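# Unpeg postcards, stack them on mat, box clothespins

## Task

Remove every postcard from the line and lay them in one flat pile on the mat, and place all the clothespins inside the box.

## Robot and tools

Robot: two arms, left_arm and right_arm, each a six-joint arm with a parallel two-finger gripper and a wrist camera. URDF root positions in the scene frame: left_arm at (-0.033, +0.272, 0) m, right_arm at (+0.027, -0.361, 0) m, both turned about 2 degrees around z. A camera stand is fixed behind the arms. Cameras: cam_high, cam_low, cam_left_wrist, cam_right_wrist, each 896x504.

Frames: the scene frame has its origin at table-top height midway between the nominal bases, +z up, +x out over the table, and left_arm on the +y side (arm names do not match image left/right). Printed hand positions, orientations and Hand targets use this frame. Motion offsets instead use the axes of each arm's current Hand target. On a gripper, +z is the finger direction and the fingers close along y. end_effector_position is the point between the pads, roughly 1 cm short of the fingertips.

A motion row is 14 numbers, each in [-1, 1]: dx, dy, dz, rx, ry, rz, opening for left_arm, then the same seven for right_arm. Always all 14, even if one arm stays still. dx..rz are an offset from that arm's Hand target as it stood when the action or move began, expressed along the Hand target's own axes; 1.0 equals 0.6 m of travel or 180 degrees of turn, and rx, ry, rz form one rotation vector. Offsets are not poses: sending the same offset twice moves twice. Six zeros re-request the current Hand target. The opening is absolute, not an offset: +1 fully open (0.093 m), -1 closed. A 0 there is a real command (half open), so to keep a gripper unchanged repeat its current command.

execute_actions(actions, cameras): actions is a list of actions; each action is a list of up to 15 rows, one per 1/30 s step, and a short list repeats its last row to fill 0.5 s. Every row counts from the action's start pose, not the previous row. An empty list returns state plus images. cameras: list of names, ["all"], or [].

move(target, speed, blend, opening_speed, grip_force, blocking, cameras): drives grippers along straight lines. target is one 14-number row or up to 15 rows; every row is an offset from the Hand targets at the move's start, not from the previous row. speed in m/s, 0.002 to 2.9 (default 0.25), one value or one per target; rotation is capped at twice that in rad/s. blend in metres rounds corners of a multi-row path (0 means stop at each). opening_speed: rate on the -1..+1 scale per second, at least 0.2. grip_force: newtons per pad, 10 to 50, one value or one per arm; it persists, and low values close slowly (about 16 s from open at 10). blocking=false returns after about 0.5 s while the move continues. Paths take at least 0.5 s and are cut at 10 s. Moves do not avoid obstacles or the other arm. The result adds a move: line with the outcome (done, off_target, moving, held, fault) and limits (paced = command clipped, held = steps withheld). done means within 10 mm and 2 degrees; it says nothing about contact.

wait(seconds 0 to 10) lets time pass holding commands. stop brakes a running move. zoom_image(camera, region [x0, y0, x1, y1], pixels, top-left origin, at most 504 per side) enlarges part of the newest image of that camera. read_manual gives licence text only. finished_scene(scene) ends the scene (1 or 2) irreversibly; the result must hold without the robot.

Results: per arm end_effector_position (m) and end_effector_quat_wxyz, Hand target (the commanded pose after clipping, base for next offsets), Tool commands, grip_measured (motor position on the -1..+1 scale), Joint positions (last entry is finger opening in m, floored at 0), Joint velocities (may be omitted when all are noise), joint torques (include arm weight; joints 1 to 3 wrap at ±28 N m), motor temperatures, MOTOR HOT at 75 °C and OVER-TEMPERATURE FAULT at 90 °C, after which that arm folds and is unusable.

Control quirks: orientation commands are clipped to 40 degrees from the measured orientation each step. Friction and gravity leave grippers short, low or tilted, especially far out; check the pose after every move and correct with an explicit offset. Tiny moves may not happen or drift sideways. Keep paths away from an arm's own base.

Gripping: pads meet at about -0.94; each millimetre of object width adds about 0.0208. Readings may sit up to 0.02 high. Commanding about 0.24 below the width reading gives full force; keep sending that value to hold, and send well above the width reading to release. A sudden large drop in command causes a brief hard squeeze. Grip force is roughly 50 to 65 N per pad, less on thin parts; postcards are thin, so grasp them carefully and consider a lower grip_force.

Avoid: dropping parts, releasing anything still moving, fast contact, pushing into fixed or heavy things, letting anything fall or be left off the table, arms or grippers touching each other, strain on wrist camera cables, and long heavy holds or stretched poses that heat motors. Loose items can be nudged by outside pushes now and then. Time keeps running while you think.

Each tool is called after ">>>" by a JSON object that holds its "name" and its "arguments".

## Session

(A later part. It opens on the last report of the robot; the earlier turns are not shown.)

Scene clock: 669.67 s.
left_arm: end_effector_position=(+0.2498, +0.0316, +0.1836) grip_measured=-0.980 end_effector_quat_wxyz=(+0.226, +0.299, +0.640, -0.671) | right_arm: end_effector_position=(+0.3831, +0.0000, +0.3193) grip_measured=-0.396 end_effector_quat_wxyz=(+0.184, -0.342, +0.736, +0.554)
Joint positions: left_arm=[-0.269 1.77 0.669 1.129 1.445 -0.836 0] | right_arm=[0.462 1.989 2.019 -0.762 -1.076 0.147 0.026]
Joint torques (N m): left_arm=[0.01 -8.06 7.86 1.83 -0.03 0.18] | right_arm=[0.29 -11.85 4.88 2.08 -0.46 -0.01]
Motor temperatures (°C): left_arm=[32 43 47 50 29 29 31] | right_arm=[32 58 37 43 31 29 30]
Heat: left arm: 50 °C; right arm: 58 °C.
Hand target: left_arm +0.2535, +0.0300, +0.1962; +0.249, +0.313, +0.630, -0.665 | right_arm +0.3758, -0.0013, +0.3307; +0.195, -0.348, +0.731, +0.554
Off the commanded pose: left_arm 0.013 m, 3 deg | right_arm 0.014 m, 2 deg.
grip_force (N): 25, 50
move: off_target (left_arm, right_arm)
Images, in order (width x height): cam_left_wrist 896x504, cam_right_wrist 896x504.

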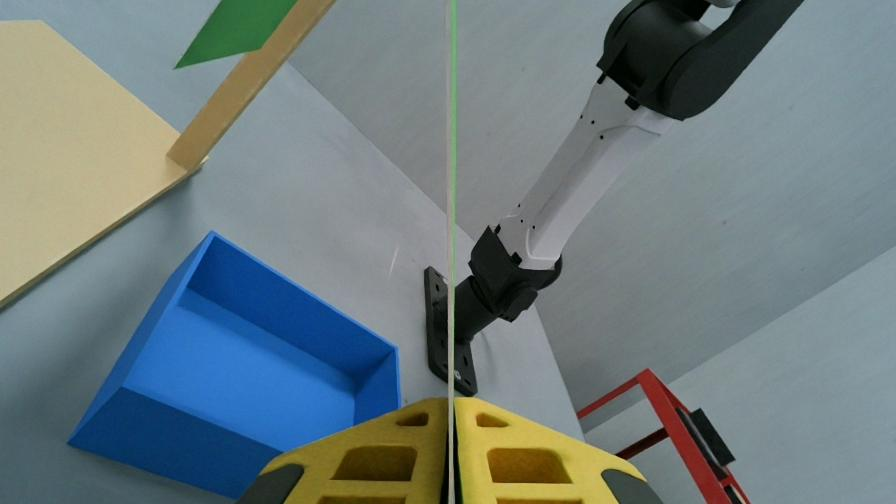

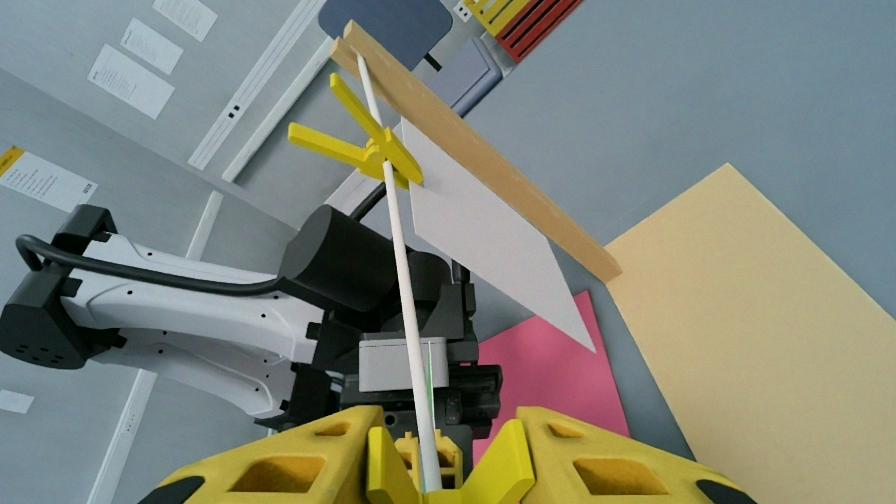

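>>> {"name": "move", "arguments": {"target": [0, 0, 0, 0, 0, 0, -1, 0, 0, 0, 0, 0, 0, -0.6], "speed": 0.05, "opening_speed": 0.25, "cameras": ["cam_right_wrist", "cam_left_wrist", "cam_low"]}}

>>> {"name": "zoom_image", "arguments": {"camera": "cam_right_wrist", "region": [270, 300, 630, 504]}}

>>> {"name": "zoom_image", "arguments": {"camera": "cam_low", "region": [420, 0, 600, 120]}}

Scene clock: 678.67 s.
left_arm: end_effector_position=(+0.2498, +0.0316, +0.1836) grip_measured=-0.980 end_effector_quat_wxyz=(+0.226, +0.299, +0.640, -0.671) | right_arm: end_effector_position=(+0.3831, +0.0000, +0.3193) grip_measured=-0.594 end_effector_quat_wxyz=(+0.184, -0.342, +0.736, +0.554)
Joint positions: left_arm=[-0.269 1.77 0.669 1.129 1.445 -0.836 0] | right_arm=[0.462 1.989 2.019 -0.762 -1.076 0.147 0.017]
Joint torques (N m): left_arm=[-0.23 -8.25 7.87 1.82 -0.04 0.1] | right_arm=[0.29 -11.84 4.86 2.08 -0.45 -0.01]
Motor temperatures (°C): left_arm=[32 43 47 50 29 29 31] | right_arm=[32 60 37 43 31 29 30]
Heat: left arm: 50 °C; right arm: 60 °C.
Hand target: left_arm +0.2535, +0.0300, +0.1962; +0.249, +0.313, +0.630, -0.665 | right_arm +0.3758, -0.0013, +0.3307; +0.195, -0.348, +0.731, +0.554
Off the commanded pose: left_arm 0.013 m, 3 deg | right_arm 0.014 m, 2 deg.
grip_force (N): 25, 50
move: off_target (left_arm, right_arm)
Images, in order (width x height): cam_low 896x504, cam_left_wrist 896x504, cam_right_wrist 896x504.

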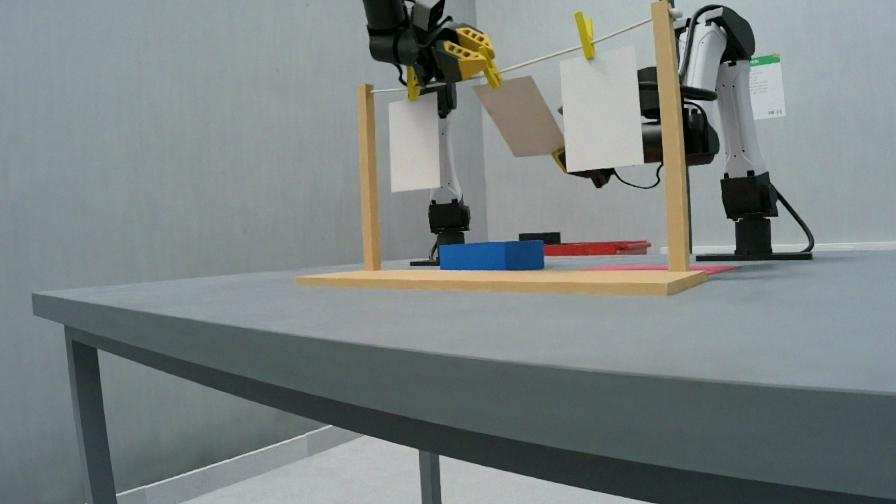

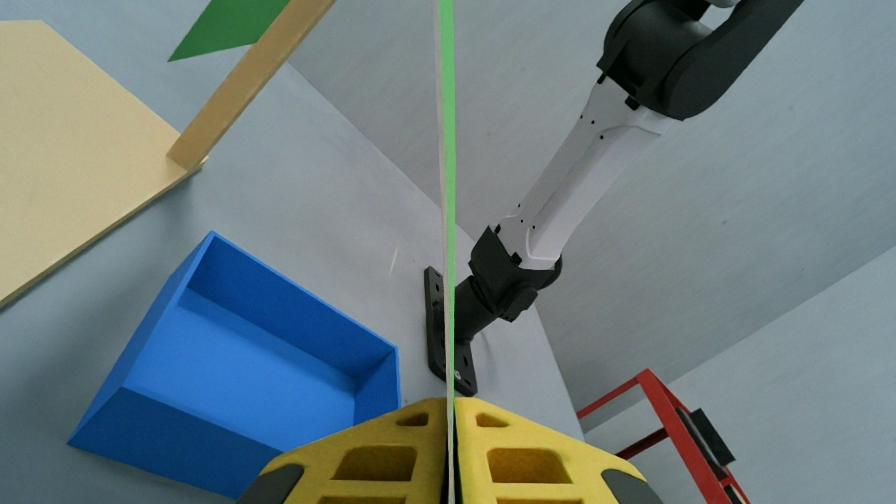

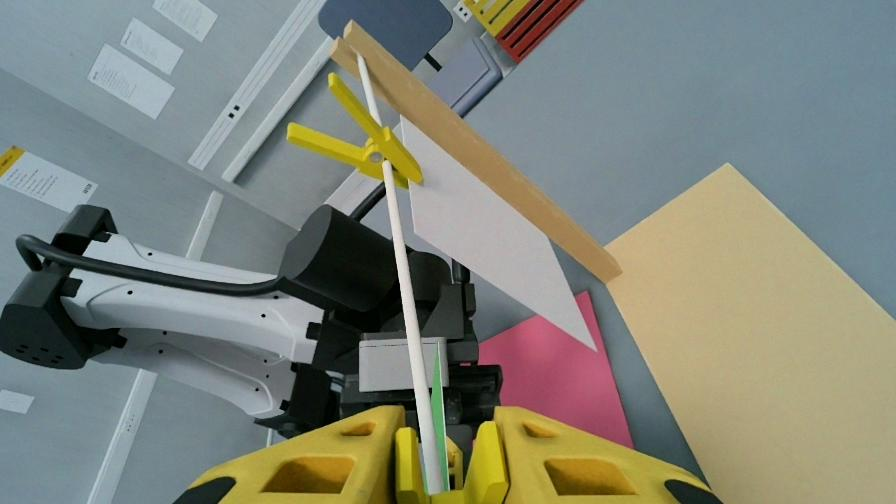

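Scaled by 1.400.

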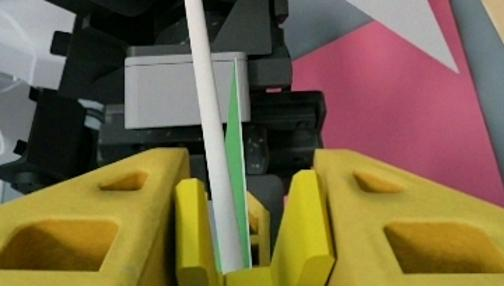

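Scaled by 2.800.

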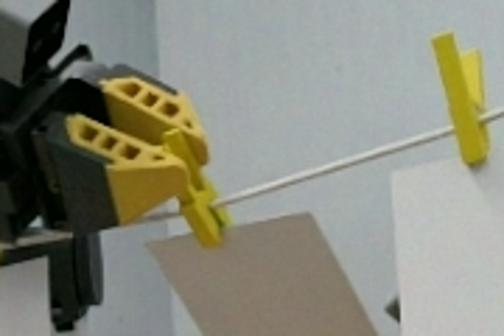

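>>> {"name": "move", "arguments": {"target": [0, 0, 0, 0, 0, 0, -1, 0, 0, 0, 0, 0, 0, -0.75], "speed": 0.05, "opening_speed": 0.25, "cameras": ["cam_right_wrist", "cam_low"]}}

>>> {"name": "zoom_image", "arguments": {"camera": "cam_right_wrist", "region": [360, 360, 540, 504]}}

>>> {"name": "zoom_image", "arguments": {"camera": "cam_low", "region": [420, 0, 600, 120]}}

Scene clock: 690.73 s.
left_arm: end_effector_position=(+0.2498, +0.0316, +0.1836) grip_measured=-0.980 end_effector_quat_wxyz=(+0.226, +0.299, +0.640, -0.671) | right_arm: end_effector_position=(+0.3831, +0.0000, +0.3193) grip_measured=-0.744 end_effector_quat_wxyz=(+0.184, -0.342, +0.736, +0.554)
Joint positions: left_arm=[-0.269 1.77 0.669 1.129 1.445 -0.836 0] | right_arm=[0.462 1.989 2.019 -0.762 -1.076 0.147 0.01]
Joint torques (N m): left_arm=[0.1 -8.12 7.91 1.81 0.01 0.17] | right_arm=[0.29 -11.84 4.86 2.08 -0.45 -0.01]
Motor temperatures (°C): left_arm=[32 43 47 50 29 29 31] | right_arm=[32 61 37 43 31 29 30]
Heat: left arm: 50 °C; right arm: 61 °C.
Hand target: left_arm +0.2535, +0.0300, +0.1962; +0.249, +0.313, +0.630, -0.665 | right_arm +0.3758, -0.0013, +0.3307; +0.195, -0.348, +0.731, +0.554
Off the commanded pose: left_arm 0.013 m, 3 deg | right_arm 0.014 m, 2 deg.
grip_force (N): 25, 50
move: off_target (left_arm, right_arm)
Images, in order (width x height): cam_low 896x504, cam_right_wrist 896x504.

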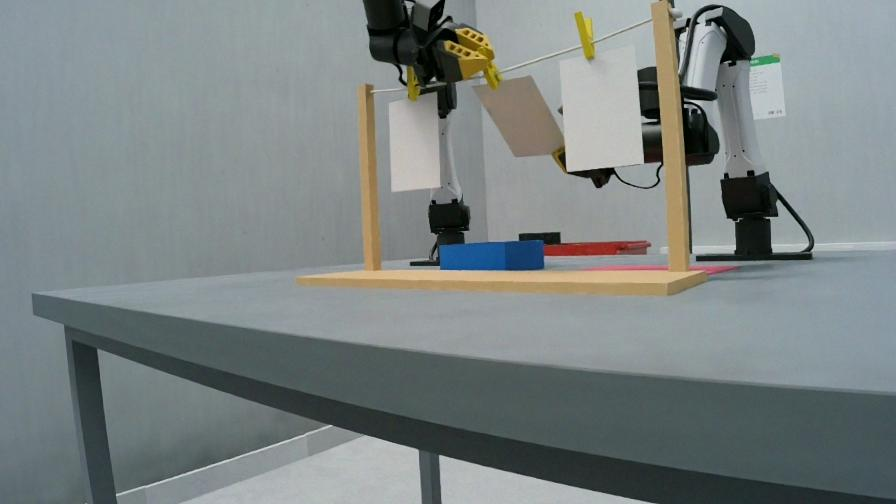

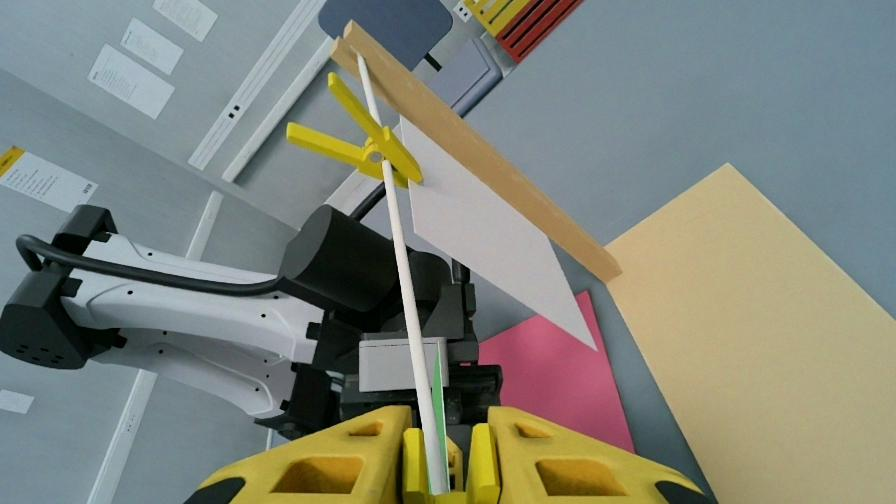

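Scaled by 2.800.

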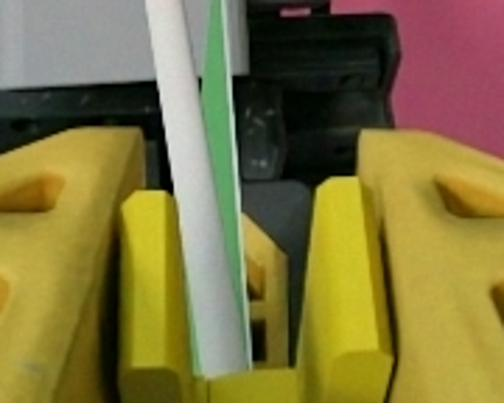

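Scaled by 2.800.

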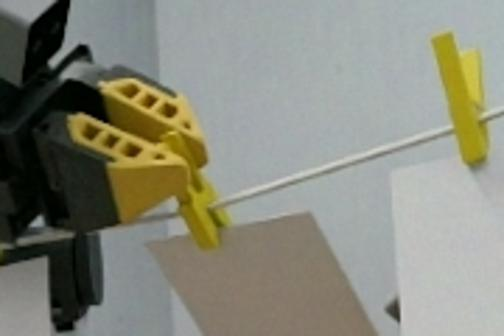

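>>> {"name": "move", "arguments": {"target": [0.06, 0, 0, 0, 0, 0, -1, 0, 0, 0, 0, 0, 0, -0.78], "speed": 0.05, "cameras": ["all"]}}

>>> {"name": "zoom_image", "arguments": {"camera": "cam_right_wrist", "region": [360, 360, 540, 504]}}

>>> {"name": "zoom_image", "arguments": {"camera": "cam_low", "region": [420, 0, 600, 120]}}

Scene clock: 703.17 s.
left_arm: end_effector_position=(+0.2307, +0.0334, +0.1680) grip_measured=-0.980 end_effector_quat_wxyz=(+0.236, +0.305, +0.636, -0.668) | right_arm: end_effector_position=(+0.3831, +0.0000, +0.3193) grip_measured=-0.770 end_effector_quat_wxyz=(+0.184, -0.342, +0.736, +0.554)
Joint positions: left_arm=[-0.279 1.77 0.569 1.225 1.43 -0.807 0] | right_arm=[0.462 1.989 2.019 -0.762 -1.076 0.147 0.008]
Joint torques (N m): left_arm=[-0.16 -6.46 4.81 1.99 0.01 0.12] | right_arm=[0.29 -11.84 4.86 2.08 -0.45 -0.02]
Motor temperatures (°C): left_arm=[32 43 47 50 29 29 31] | right_arm=[32 62 37 43 31 29 30]
Heat: left arm: 50 °C; right arm: 62 °C.
Hand target: left_arm +0.2290, +0.0323, +0.1699; +0.249, +0.313, +0.630, -0.665 | right_arm +0.3758, -0.0013, +0.3307; +0.195, -0.348, +0.731, +0.554
Off the commanded pose: left_arm 0.003 m, 2 deg | right_arm 0.014 m, 2 deg.
grip_force (N): 25, 50
move: off_target (right_arm)

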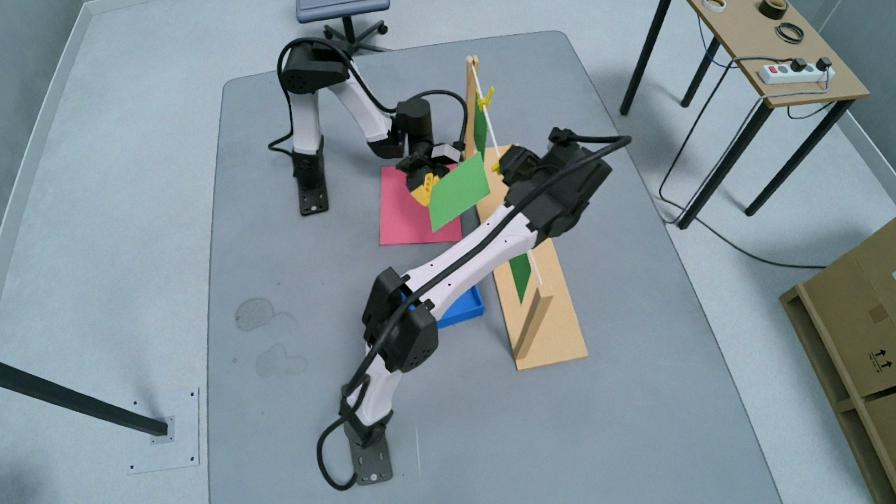

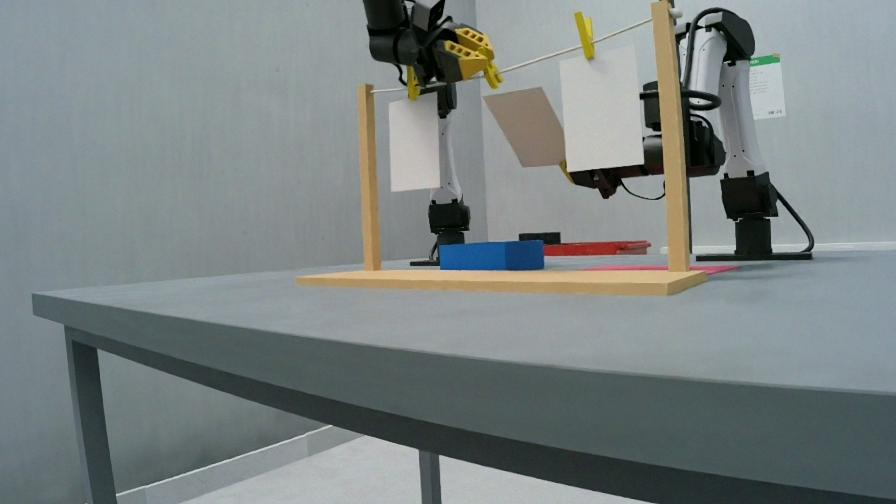

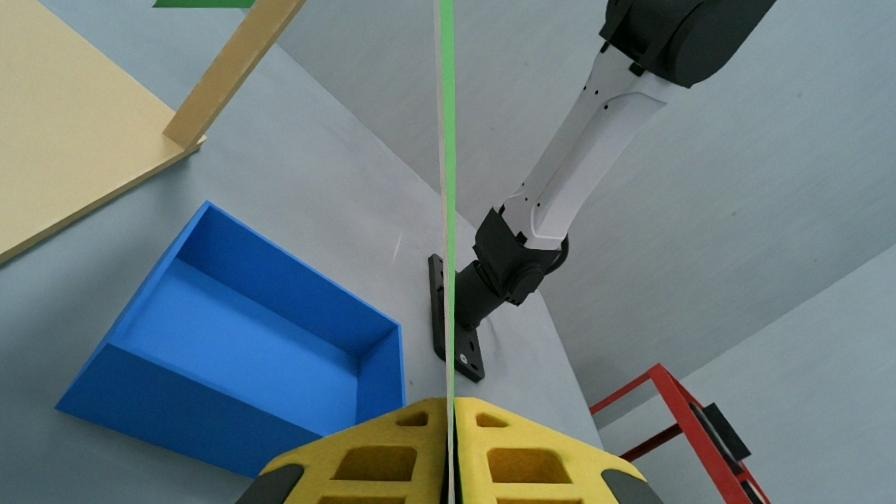

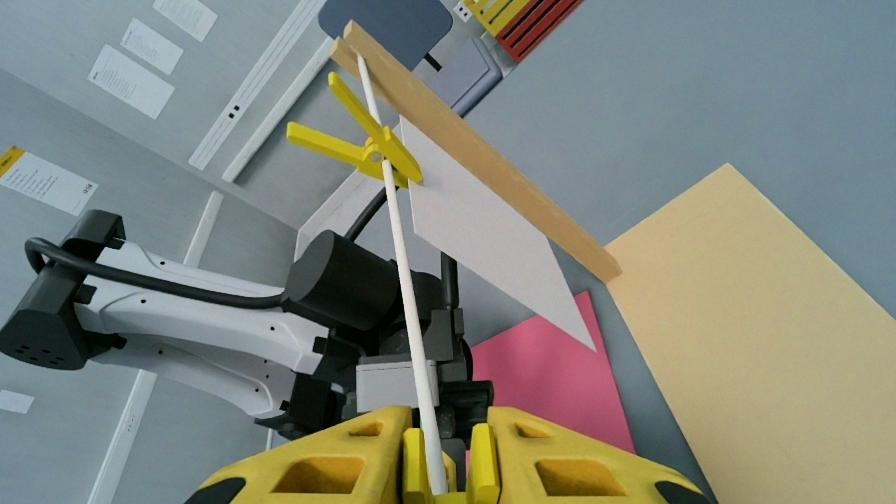

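Scaled by 2.800.

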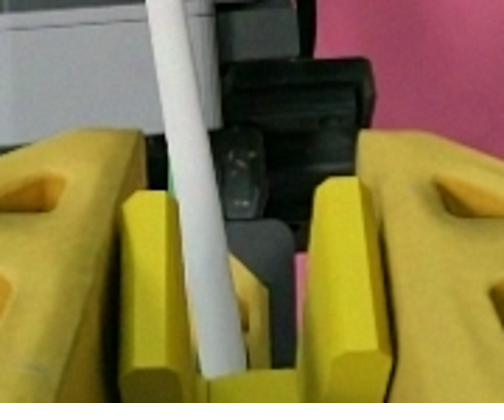

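Scaled by 2.800.

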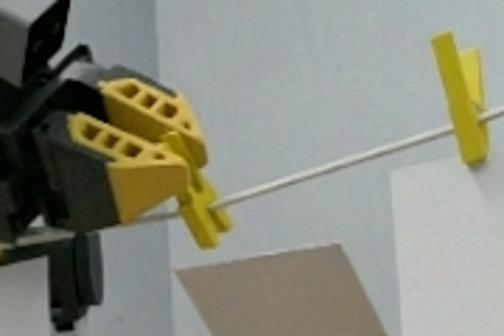

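>>> {"name": "move", "arguments": {"target": [[0, 0, 0, 0, 0, 0, -1, -0.0833, 0, 0, 0, 0, 0, -0.78], [0, 0, 0, 0, 0, 0, -1, -0.1503, 0.0675, -0.0312, 0, 0, 0, -0.78]], "speed": 0.07, "blend": [0.005, 0], "cameras": ["all"]}}

>>> {"name": "zoom_image", "arguments": {"camera": "cam_right_wrist", "region": [360, 360, 540, 504]}}

>>> {"name": "zoom_image", "arguments": {"camera": "cam_low", "region": [340, 0, 720, 300]}}

Scene clock: 720.50 s.
left_arm: end_effector_position=(+0.2307, +0.0334, +0.1686) grip_measured=-0.980 end_effector_quat_wxyz=(+0.239, +0.307, +0.635, -0.667) | right_arm: end_effector_position=(+0.4111, +0.0149, +0.4106) grip_measured=-0.776 end_effector_quat_wxyz=(+0.218, -0.310, +0.718, +0.583)
Joint positions: left_arm=[-0.279 1.77 0.569 1.231 1.43 -0.807 0] | right_arm=[0.462 2.315 2.843 -1.016 -1.073 0.369 0.008]
Joint torques (N m): left_arm=[-0.13 -6.45 4.89 1.98 -0.02 0.13] | right_arm=[-0.32 -10.95 6.46 2.43 -0.29 0.05]
Motor temperatures (°C): left_arm=[31 42 46 52 29 29 31] | right_arm=[32 62 38 43 31 29 31]
Heat: left arm: 52 °C; right arm: 62 °C.
Hand target: left_arm +0.2289, +0.0323, +0.1698; +0.249, +0.313, +0.630, -0.665 | right_arm +0.4098, +0.0133, +0.4244; +0.195, -0.348, +0.731, +0.554
Off the commanded pose: left_arm 0.002 m, 2 deg | right_arm 0.014 m, 6 deg.
elbow stopped short (right arm): the move would have taken joint 3 (elbow) straighter than the controller allows.
grip_force (N): 25, 50
move: off_target (right_arm)

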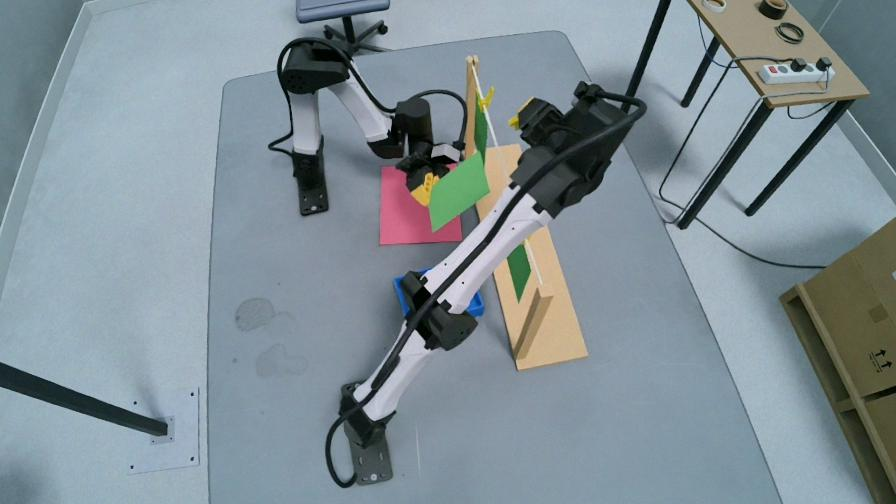

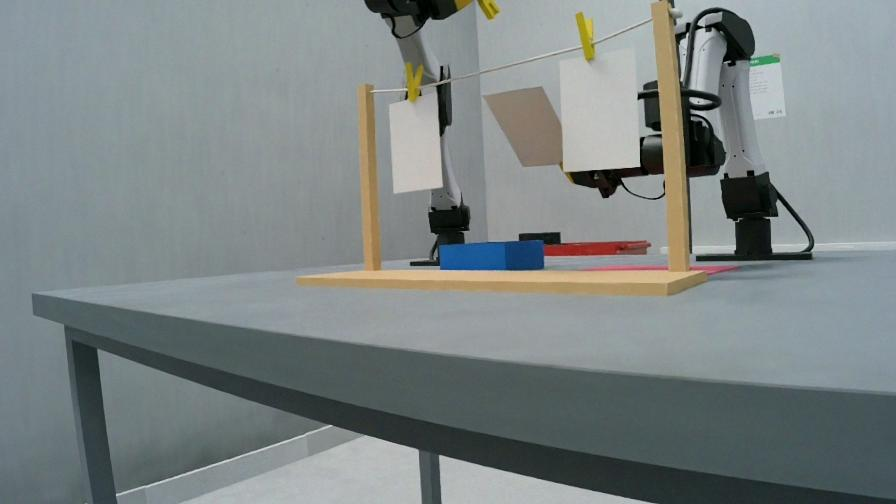

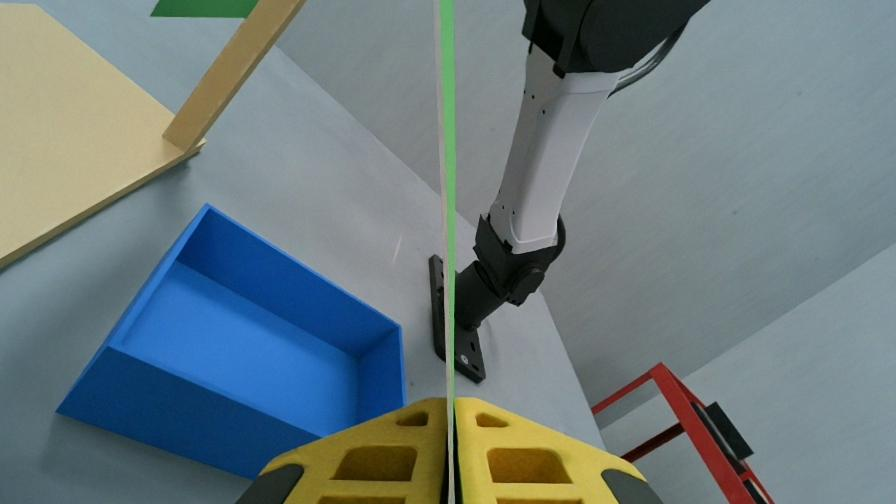

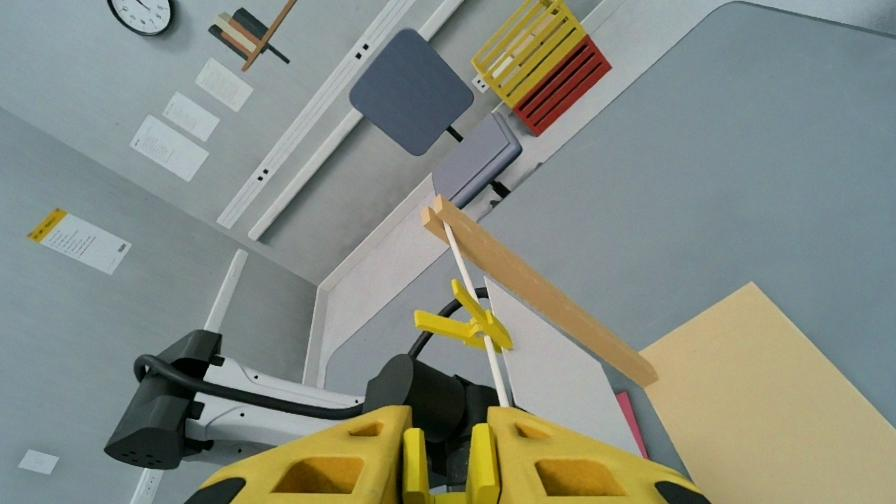

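Scaled by 2.800.

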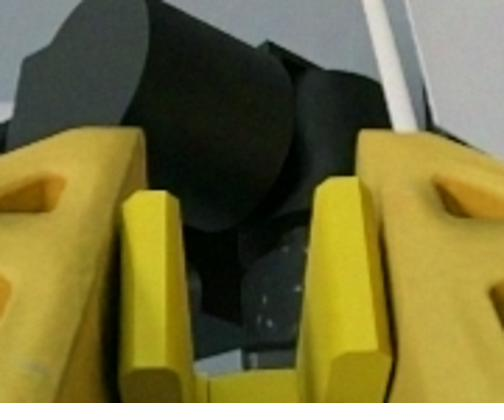

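Scaled by 1.326.

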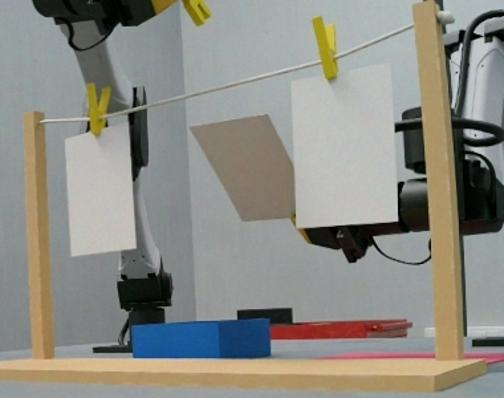

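>>> {"name": "move", "arguments": {"target": [[-0.0067, -0.1173, -0.1543, -0.146, -0.1364, 0.002, -1, 0, 0, 0, 0, 0, 0, -0.78]], "speed": 0.12, "cameras": ["cam_high", "cam_left_wrist"]}}

Scene clock: 752.37 s.
left_arm: end_effector_position=(+0.1886, +0.1279, +0.2214) grip_measured=-0.980 end_effector_quat_wxyz=(+0.435, +0.103, +0.695, -0.563) | right_arm: end_effector_position=(+0.4112, +0.0149, +0.4108) grip_measured=-0.776 end_effector_quat_wxyz=(+0.218, -0.309, +0.718, +0.584)
Joint positions: left_arm=[-0.011 0.737 0.201 0.562 1.082 -0.789 0] | right_arm=[0.462 2.315 2.843 -1.015 -1.073 0.371 0.008]
Joint torques (N m): left_arm=[0.72 -0.28 7.83 1.85 0.08 0.23] | right_arm=[-0.32 -10.91 6.46 2.42 -0.3 0.04]
Motor temperatures (°C): left_arm=[31 41 46 52 29 29 31] | right_arm=[32 59 38 44 31 29 31]
Heat: left arm: 52 °C; right arm: 59 °C.
Hand target: left_arm +0.1901, +0.1298, +0.2200; +0.442, +0.103, +0.696, -0.556 | right_arm +0.4098, +0.0133, +0.4243; +0.195, -0.348, +0.731, +0.554
Off the commanded pose: left_arm 0.003 m, 1 deg | right_arm 0.014 m, 6 deg.
elbow stopped short (right arm): the move would have taken joint 3 (elbow) straighter than the controller allows.
grip_force (N): 25, 50
move: off_target (right_arm)
Images, in order (width x height): cam_high 896x504, cam_left_wrist 896x504.

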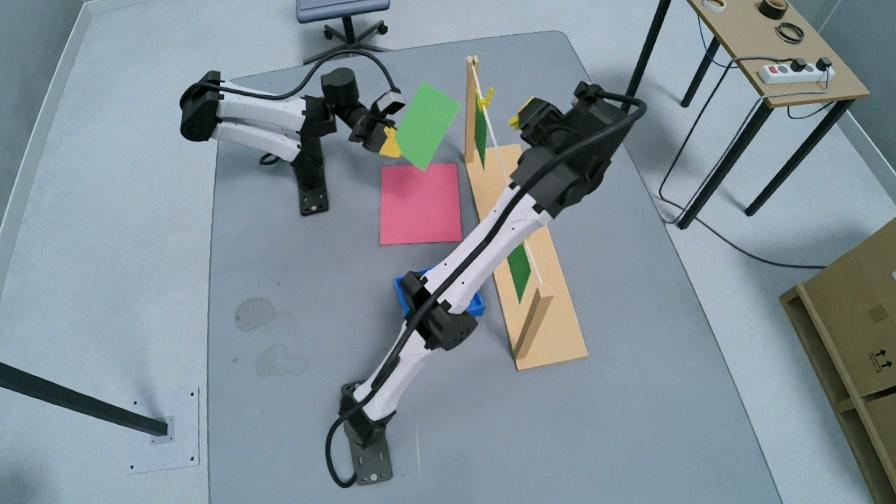

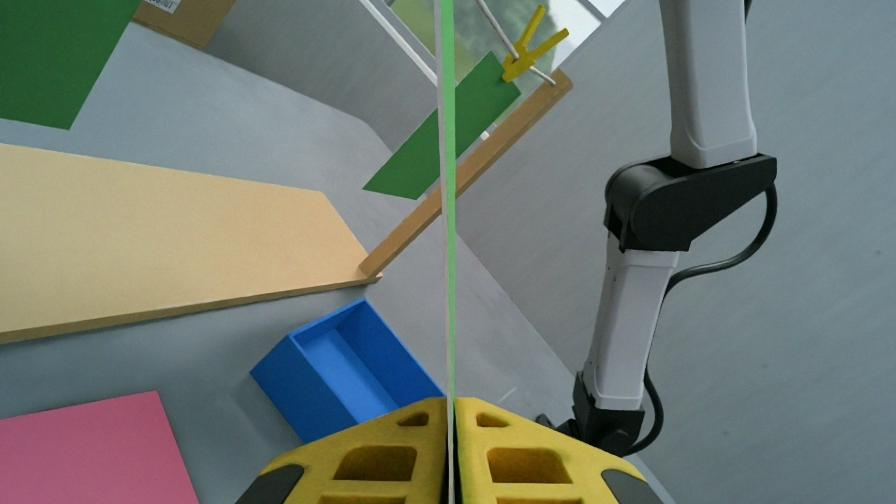

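>>> {"name": "move", "arguments": {"target": [[0, 0, 0, 0, 0, 0, -1, 0.1283, 0.1405, -0.0577, 0, 0, 0, -0.78], [0, 0, 0, 0, 0, 0, -1, 0.492, -0.06, 0.013, 0.263, 0.1852, -0.0611, -0.78]], "speed": 0.15, "blend": [0.03, 0], "cameras": ["cam_high", "cam_right_wrist", "cam_low"]}}

Scene clock: 763.33 s.
left_arm: end_effector_position=(+0.1887, +0.1279, +0.2212) grip_measured=-0.980 end_effector_quat_wxyz=(+0.434, +0.103, +0.695, -0.563) | right_arm: end_effector_position=(+0.2337, -0.0702, +0.1945) grip_measured=-0.777 end_effector_quat_wxyz=(+0.141, -0.450, +0.878, +0.077)
Joint positions: left_arm=[-0.011 0.737 0.201 0.56 1.081 -0.788 0] | right_arm=[0.916 1.617 1.565 -1.197 -0.009 0.004 0.008]
Joint torques (N m): left_arm=[0.68 -0.47 8.13 1.97 -0.06 0.21] | right_arm=[0.17 -7.8 4.67 1.51 0.05 0.11]
Motor temperatures (°C): left_arm=[31 40 47 52 29 29 31] | right_arm=[32 59 38 43 31 29 31]
Heat: left arm: 52 °C; right arm: 59 °C.
Hand target: left_arm +0.1901, +0.1298, +0.2201; +0.443, +0.103, +0.696, -0.556 | right_arm +0.2338, -0.0709, +0.1998; +0.155, -0.447, +0.878, +0.078
Off the commanded pose: left_arm 0.003 m, 1 deg | right_arm 0.005 m, 2 deg.
grip_force (N): 25, 50
move: done
Images, in order (width x height): cam_high 896x504, cam_low 896x504, cam_right_wrist 896x504.

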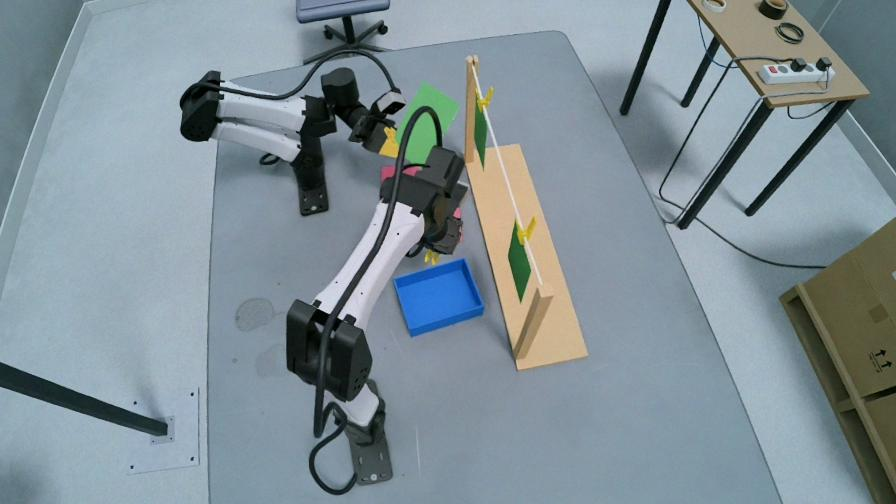

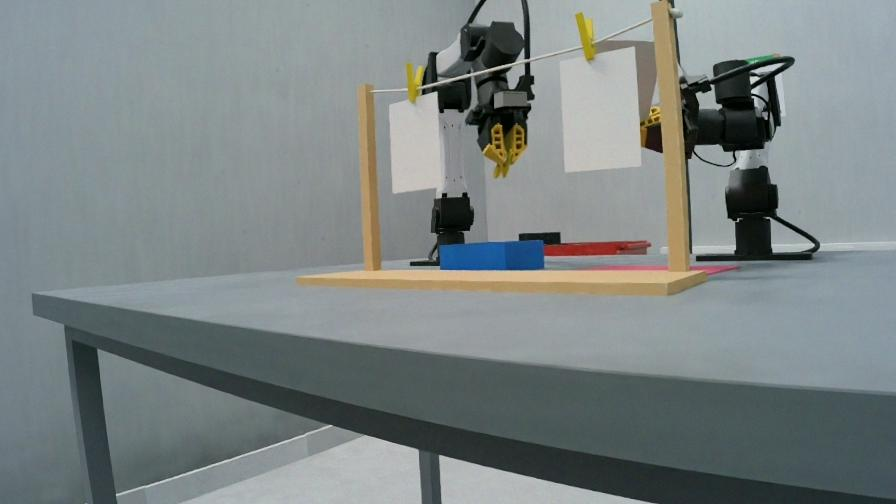

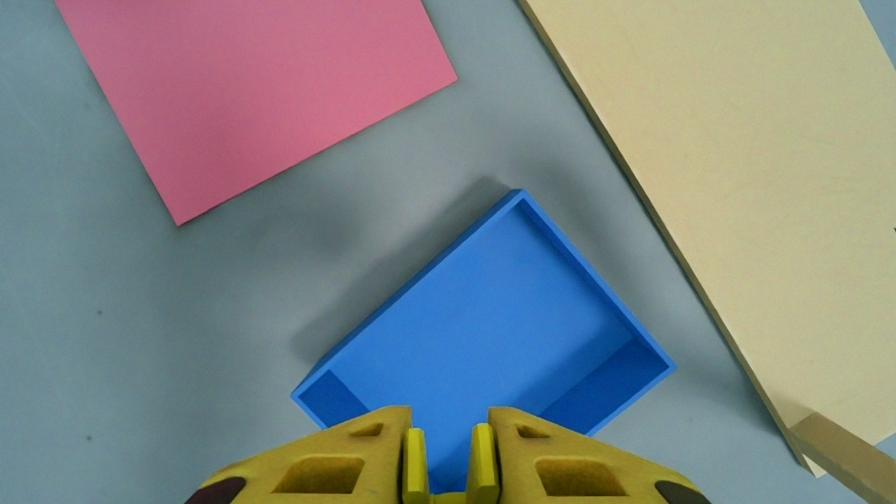

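>>> {"name": "move", "arguments": {"target": [0, 0, 0, 0, 0, 0, -1, 0.1073, -0.028, 0.1738, 0, 0.111, 0, -0.78], "speed": 0.12, "cameras": ["cam_high", "cam_right_wrist"]}}

Scene clock: 797.07 s.
left_arm: end_effector_position=(+0.1887, +0.1279, +0.2212) grip_measured=-0.980 end_effector_quat_wxyz=(+0.434, +0.103, +0.695, -0.563) | right_arm: end_effector_position=(+0.2294, -0.0997, +0.0826) grip_measured=-0.779 end_effector_quat_wxyz=(-0.003, -0.454, +0.891, +0.003)
Joint positions: left_arm=[-0.011 0.737 0.201 0.56 1.081 -0.788 0] | right_arm=[0.875 1.812 1.393 -1.155 -0.008 -0.033 0.008]
Joint torques (N m): left_arm=[0.85 -0.55 7.91 1.97 0.01 0.26] | right_arm=[-0.91 -6.84 4.44 0.65 0 -0.07]
Motor temperatures (°C): left_arm=[31 37 49 51 29 29 31] | right_arm=[32 55 37 40 31 29 31]
Heat: left arm: 51 °C; right arm: 55 °C.
Hand target: left_arm +0.1901, +0.1298, +0.2201; +0.443, +0.103, +0.696, -0.556 | right_arm +0.2328, -0.1010, +0.0797; +0.000, -0.454, +0.891, +0.000
Off the commanded pose: left_arm 0.003 m, 1 deg | right_arm 0.005 m, 1 deg.
grip_force (N): 25, 50
move: done
Images, in order (width x height): cam_high 896x504, cam_right_wrist 896x504.

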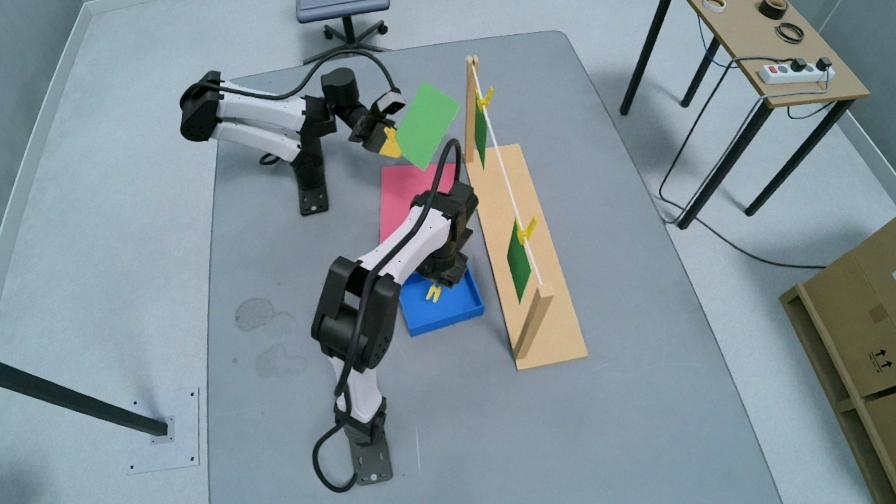

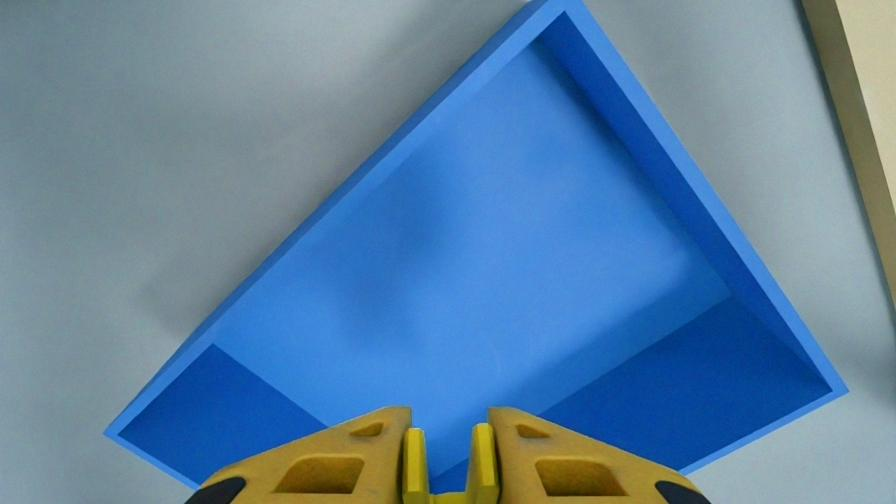

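>>> {"name": "move", "arguments": {"target": [0, 0, 0, 0, 0, 0, -1, 0, 0, 0.1, 0, 0, 0, -0.78], "speed": 0.08, "cameras": ["cam_right_wrist"]}}

Scene clock: 807.23 s.
left_arm: end_effector_position=(+0.1887, +0.1279, +0.2212) grip_measured=-0.980 end_effector_quat_wxyz=(+0.434, +0.103, +0.695, -0.563) | right_arm: end_effector_position=(+0.2290, -0.1001, +0.0232) grip_measured=-0.780 end_effector_quat_wxyz=(-0.005, -0.454, +0.891, +0.002)
Joint positions: left_arm=[-0.011 0.737 0.201 0.56 1.081 -0.788 0] | right_arm=[0.875 1.878 1.232 -0.932 -0.008 -0.033 0.008]
Joint torques (N m): left_arm=[0.84 -0.4 7.99 2 0 0.22] | right_arm=[-0.92 -6.93 4.08 0.72 0 -0.06]
Heat: left arm: 51 °C; right arm: 53 °C.
Hand target: left_arm +0.1901, +0.1298, +0.2201; +0.443, +0.103, +0.696, -0.556 | right_arm +0.2329, -0.1010, +0.0198; +0.000, -0.454, +0.891, +0.000
Off the commanded pose: left_arm 0.003 m, 1 deg | right_arm 0.005 m, 1 deg.
grip_force (N): 25, 50
move: done
Images, in order (width x height): cam_right_wrist 896x504.

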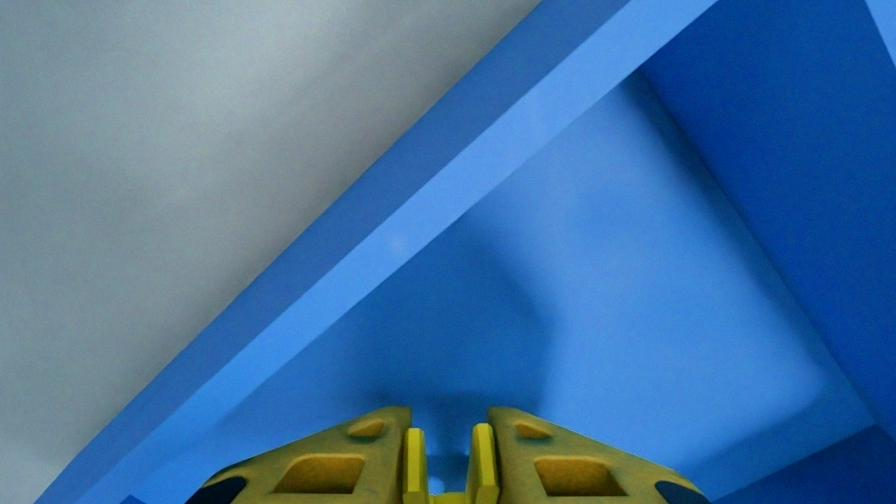

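>>> {"name": "move", "arguments": {"target": [[0, 0, 0, 0, 0, 0, -1, 0, 0, 0.01, 0, 0, 0, -0.78], [0, 0, 0, 0, 0, 0, -1, 0, 0, 0.01, 0, 0, 0, 0.1]], "speed": 0.05, "opening_speed": 0.4, "cameras": ["cam_right_wrist"]}}

Scene clock: 821.77 s.
left_arm: end_effector_position=(+0.1887, +0.1279, +0.2212) grip_measured=-0.980 end_effector_quat_wxyz=(+0.434, +0.103, +0.695, -0.563) | right_arm: end_effector_position=(+0.2305, -0.0990, +0.0192) grip_measured=+0.099 end_effector_quat_wxyz=(+0.000, -0.454, +0.891, +0.003)
Joint positions: left_arm=[-0.011 0.737 0.201 0.56 1.081 -0.788 0] | right_arm=[0.874 1.883 1.221 -0.907 -0.006 -0.034 0.05]
Joint torques (N m): left_arm=[0.69 -0.49 7.9 1.95 0.03 0.22] | right_arm=[-0.85 -6.57 3.86 0.72 -0.02 -0.05]
Heat: left arm: 51 °C; right arm: 51 °C.
Hand target: left_arm +0.1901, +0.1298, +0.2201; +0.443, +0.103, +0.696, -0.556 | right_arm +0.2329, -0.1010, +0.0138; +0.000, -0.454, +0.891, +0.000
Off the commanded pose: left_arm 0.003 m, 1 deg | right_arm 0.006 m, 0 deg.
grip_force (N): 25, 50
move: done
Images, in order (width x height): cam_right_wrist 896x504.

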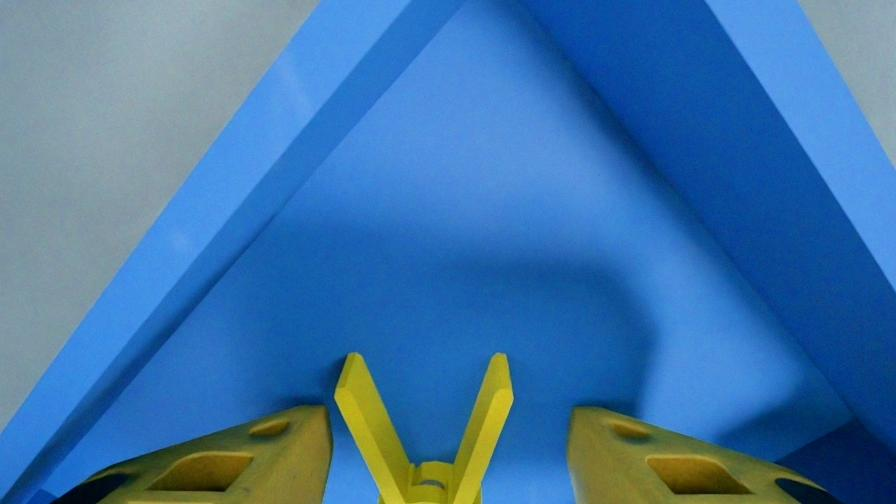

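>>> {"name": "move", "arguments": {"target": [0, 0, 0, 0, 0, 0, -1, 0, 0, -0.25, 0, 0, 0, 0.1], "speed": 0.1, "cameras": ["all"]}}

Scene clock: 832.90 s.
left_arm: end_effector_position=(+0.1887, +0.1279, +0.2212) grip_measured=-0.980 end_effector_quat_wxyz=(+0.434, +0.103, +0.695, -0.563) | right_arm: end_effector_position=(+0.2291, -0.1009, +0.1528) grip_measured=+0.099 end_effector_quat_wxyz=(-0.015, -0.454, +0.891, -0.003)
Joint positions: left_arm=[-0.011 0.737 0.201 0.56 1.081 -0.788 0] | right_arm=[0.874 1.822 1.684 -1.463 -0.006 -0.034 0.05]
Joint torques (N m): left_arm=[0.68 -0.69 7.83 1.96 0.01 0.2] | right_arm=[-0.81 -8.39 6.95 0.3 -0.02 -0.05]
Heat: left arm: 51 °C; right arm: 52 °C.
Hand target: left_arm +0.1901, +0.1298, +0.2201; +0.443, +0.103, +0.696, -0.556 | right_arm +0.2328, -0.1010, +0.1639; +0.000, -0.454, +0.891, +0.000
Off the commanded pose: left_arm 0.003 m, 1 deg | right_arm 0.012 m, 2 deg.
grip_force (N): 25, 50
move: off_target (right_arm)

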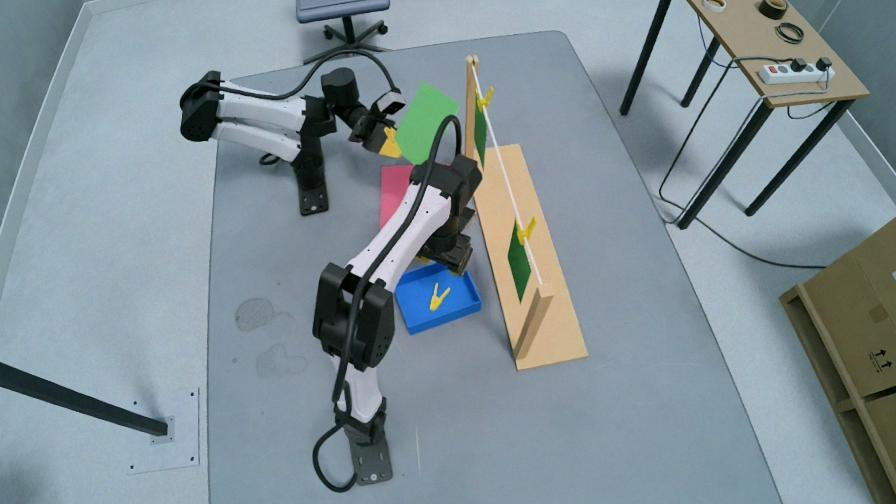

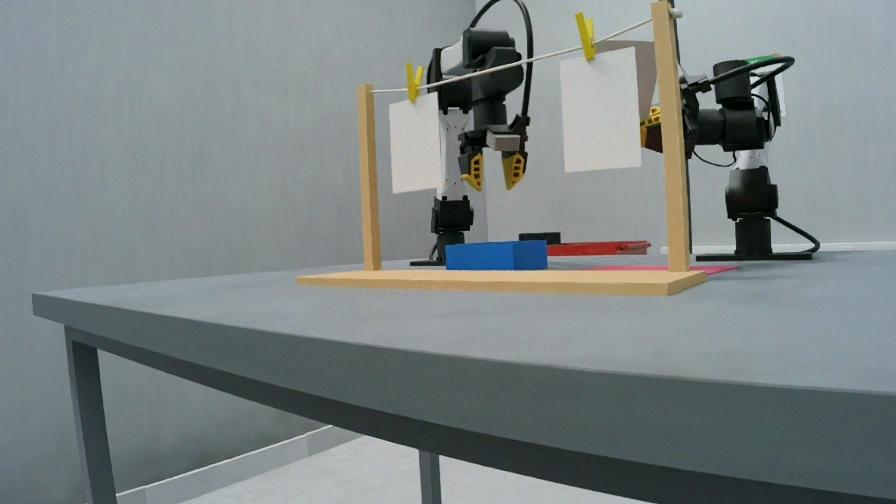

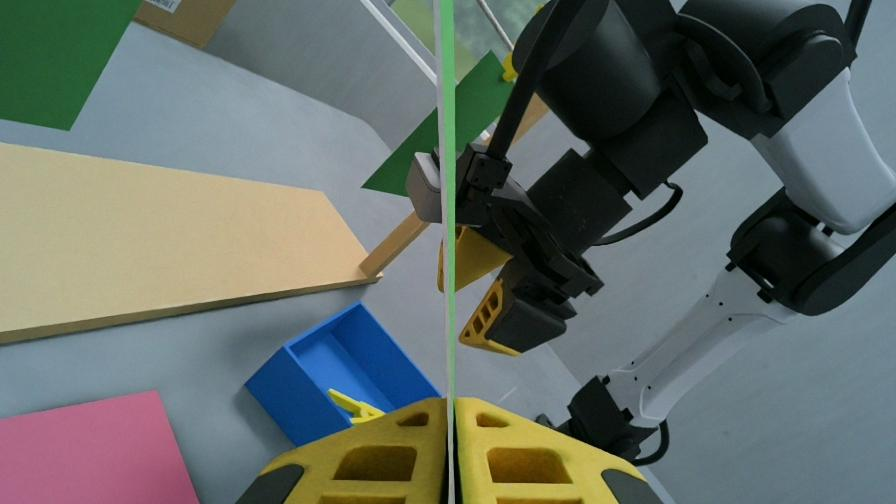

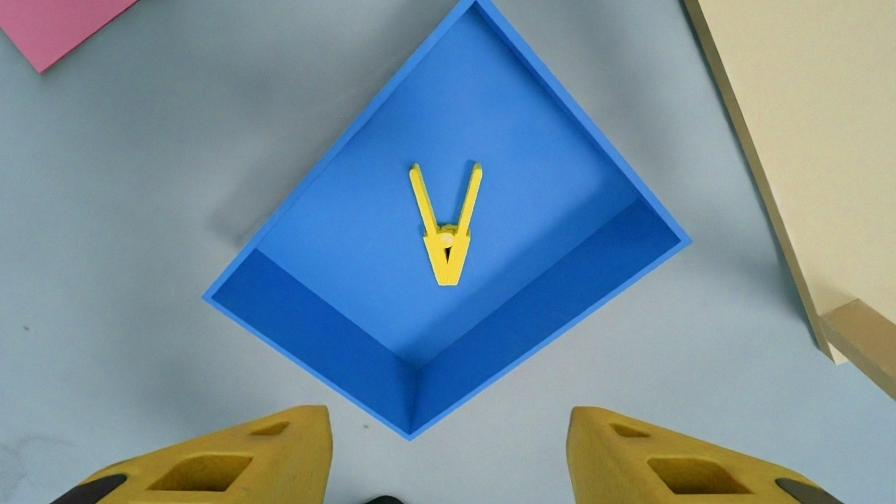

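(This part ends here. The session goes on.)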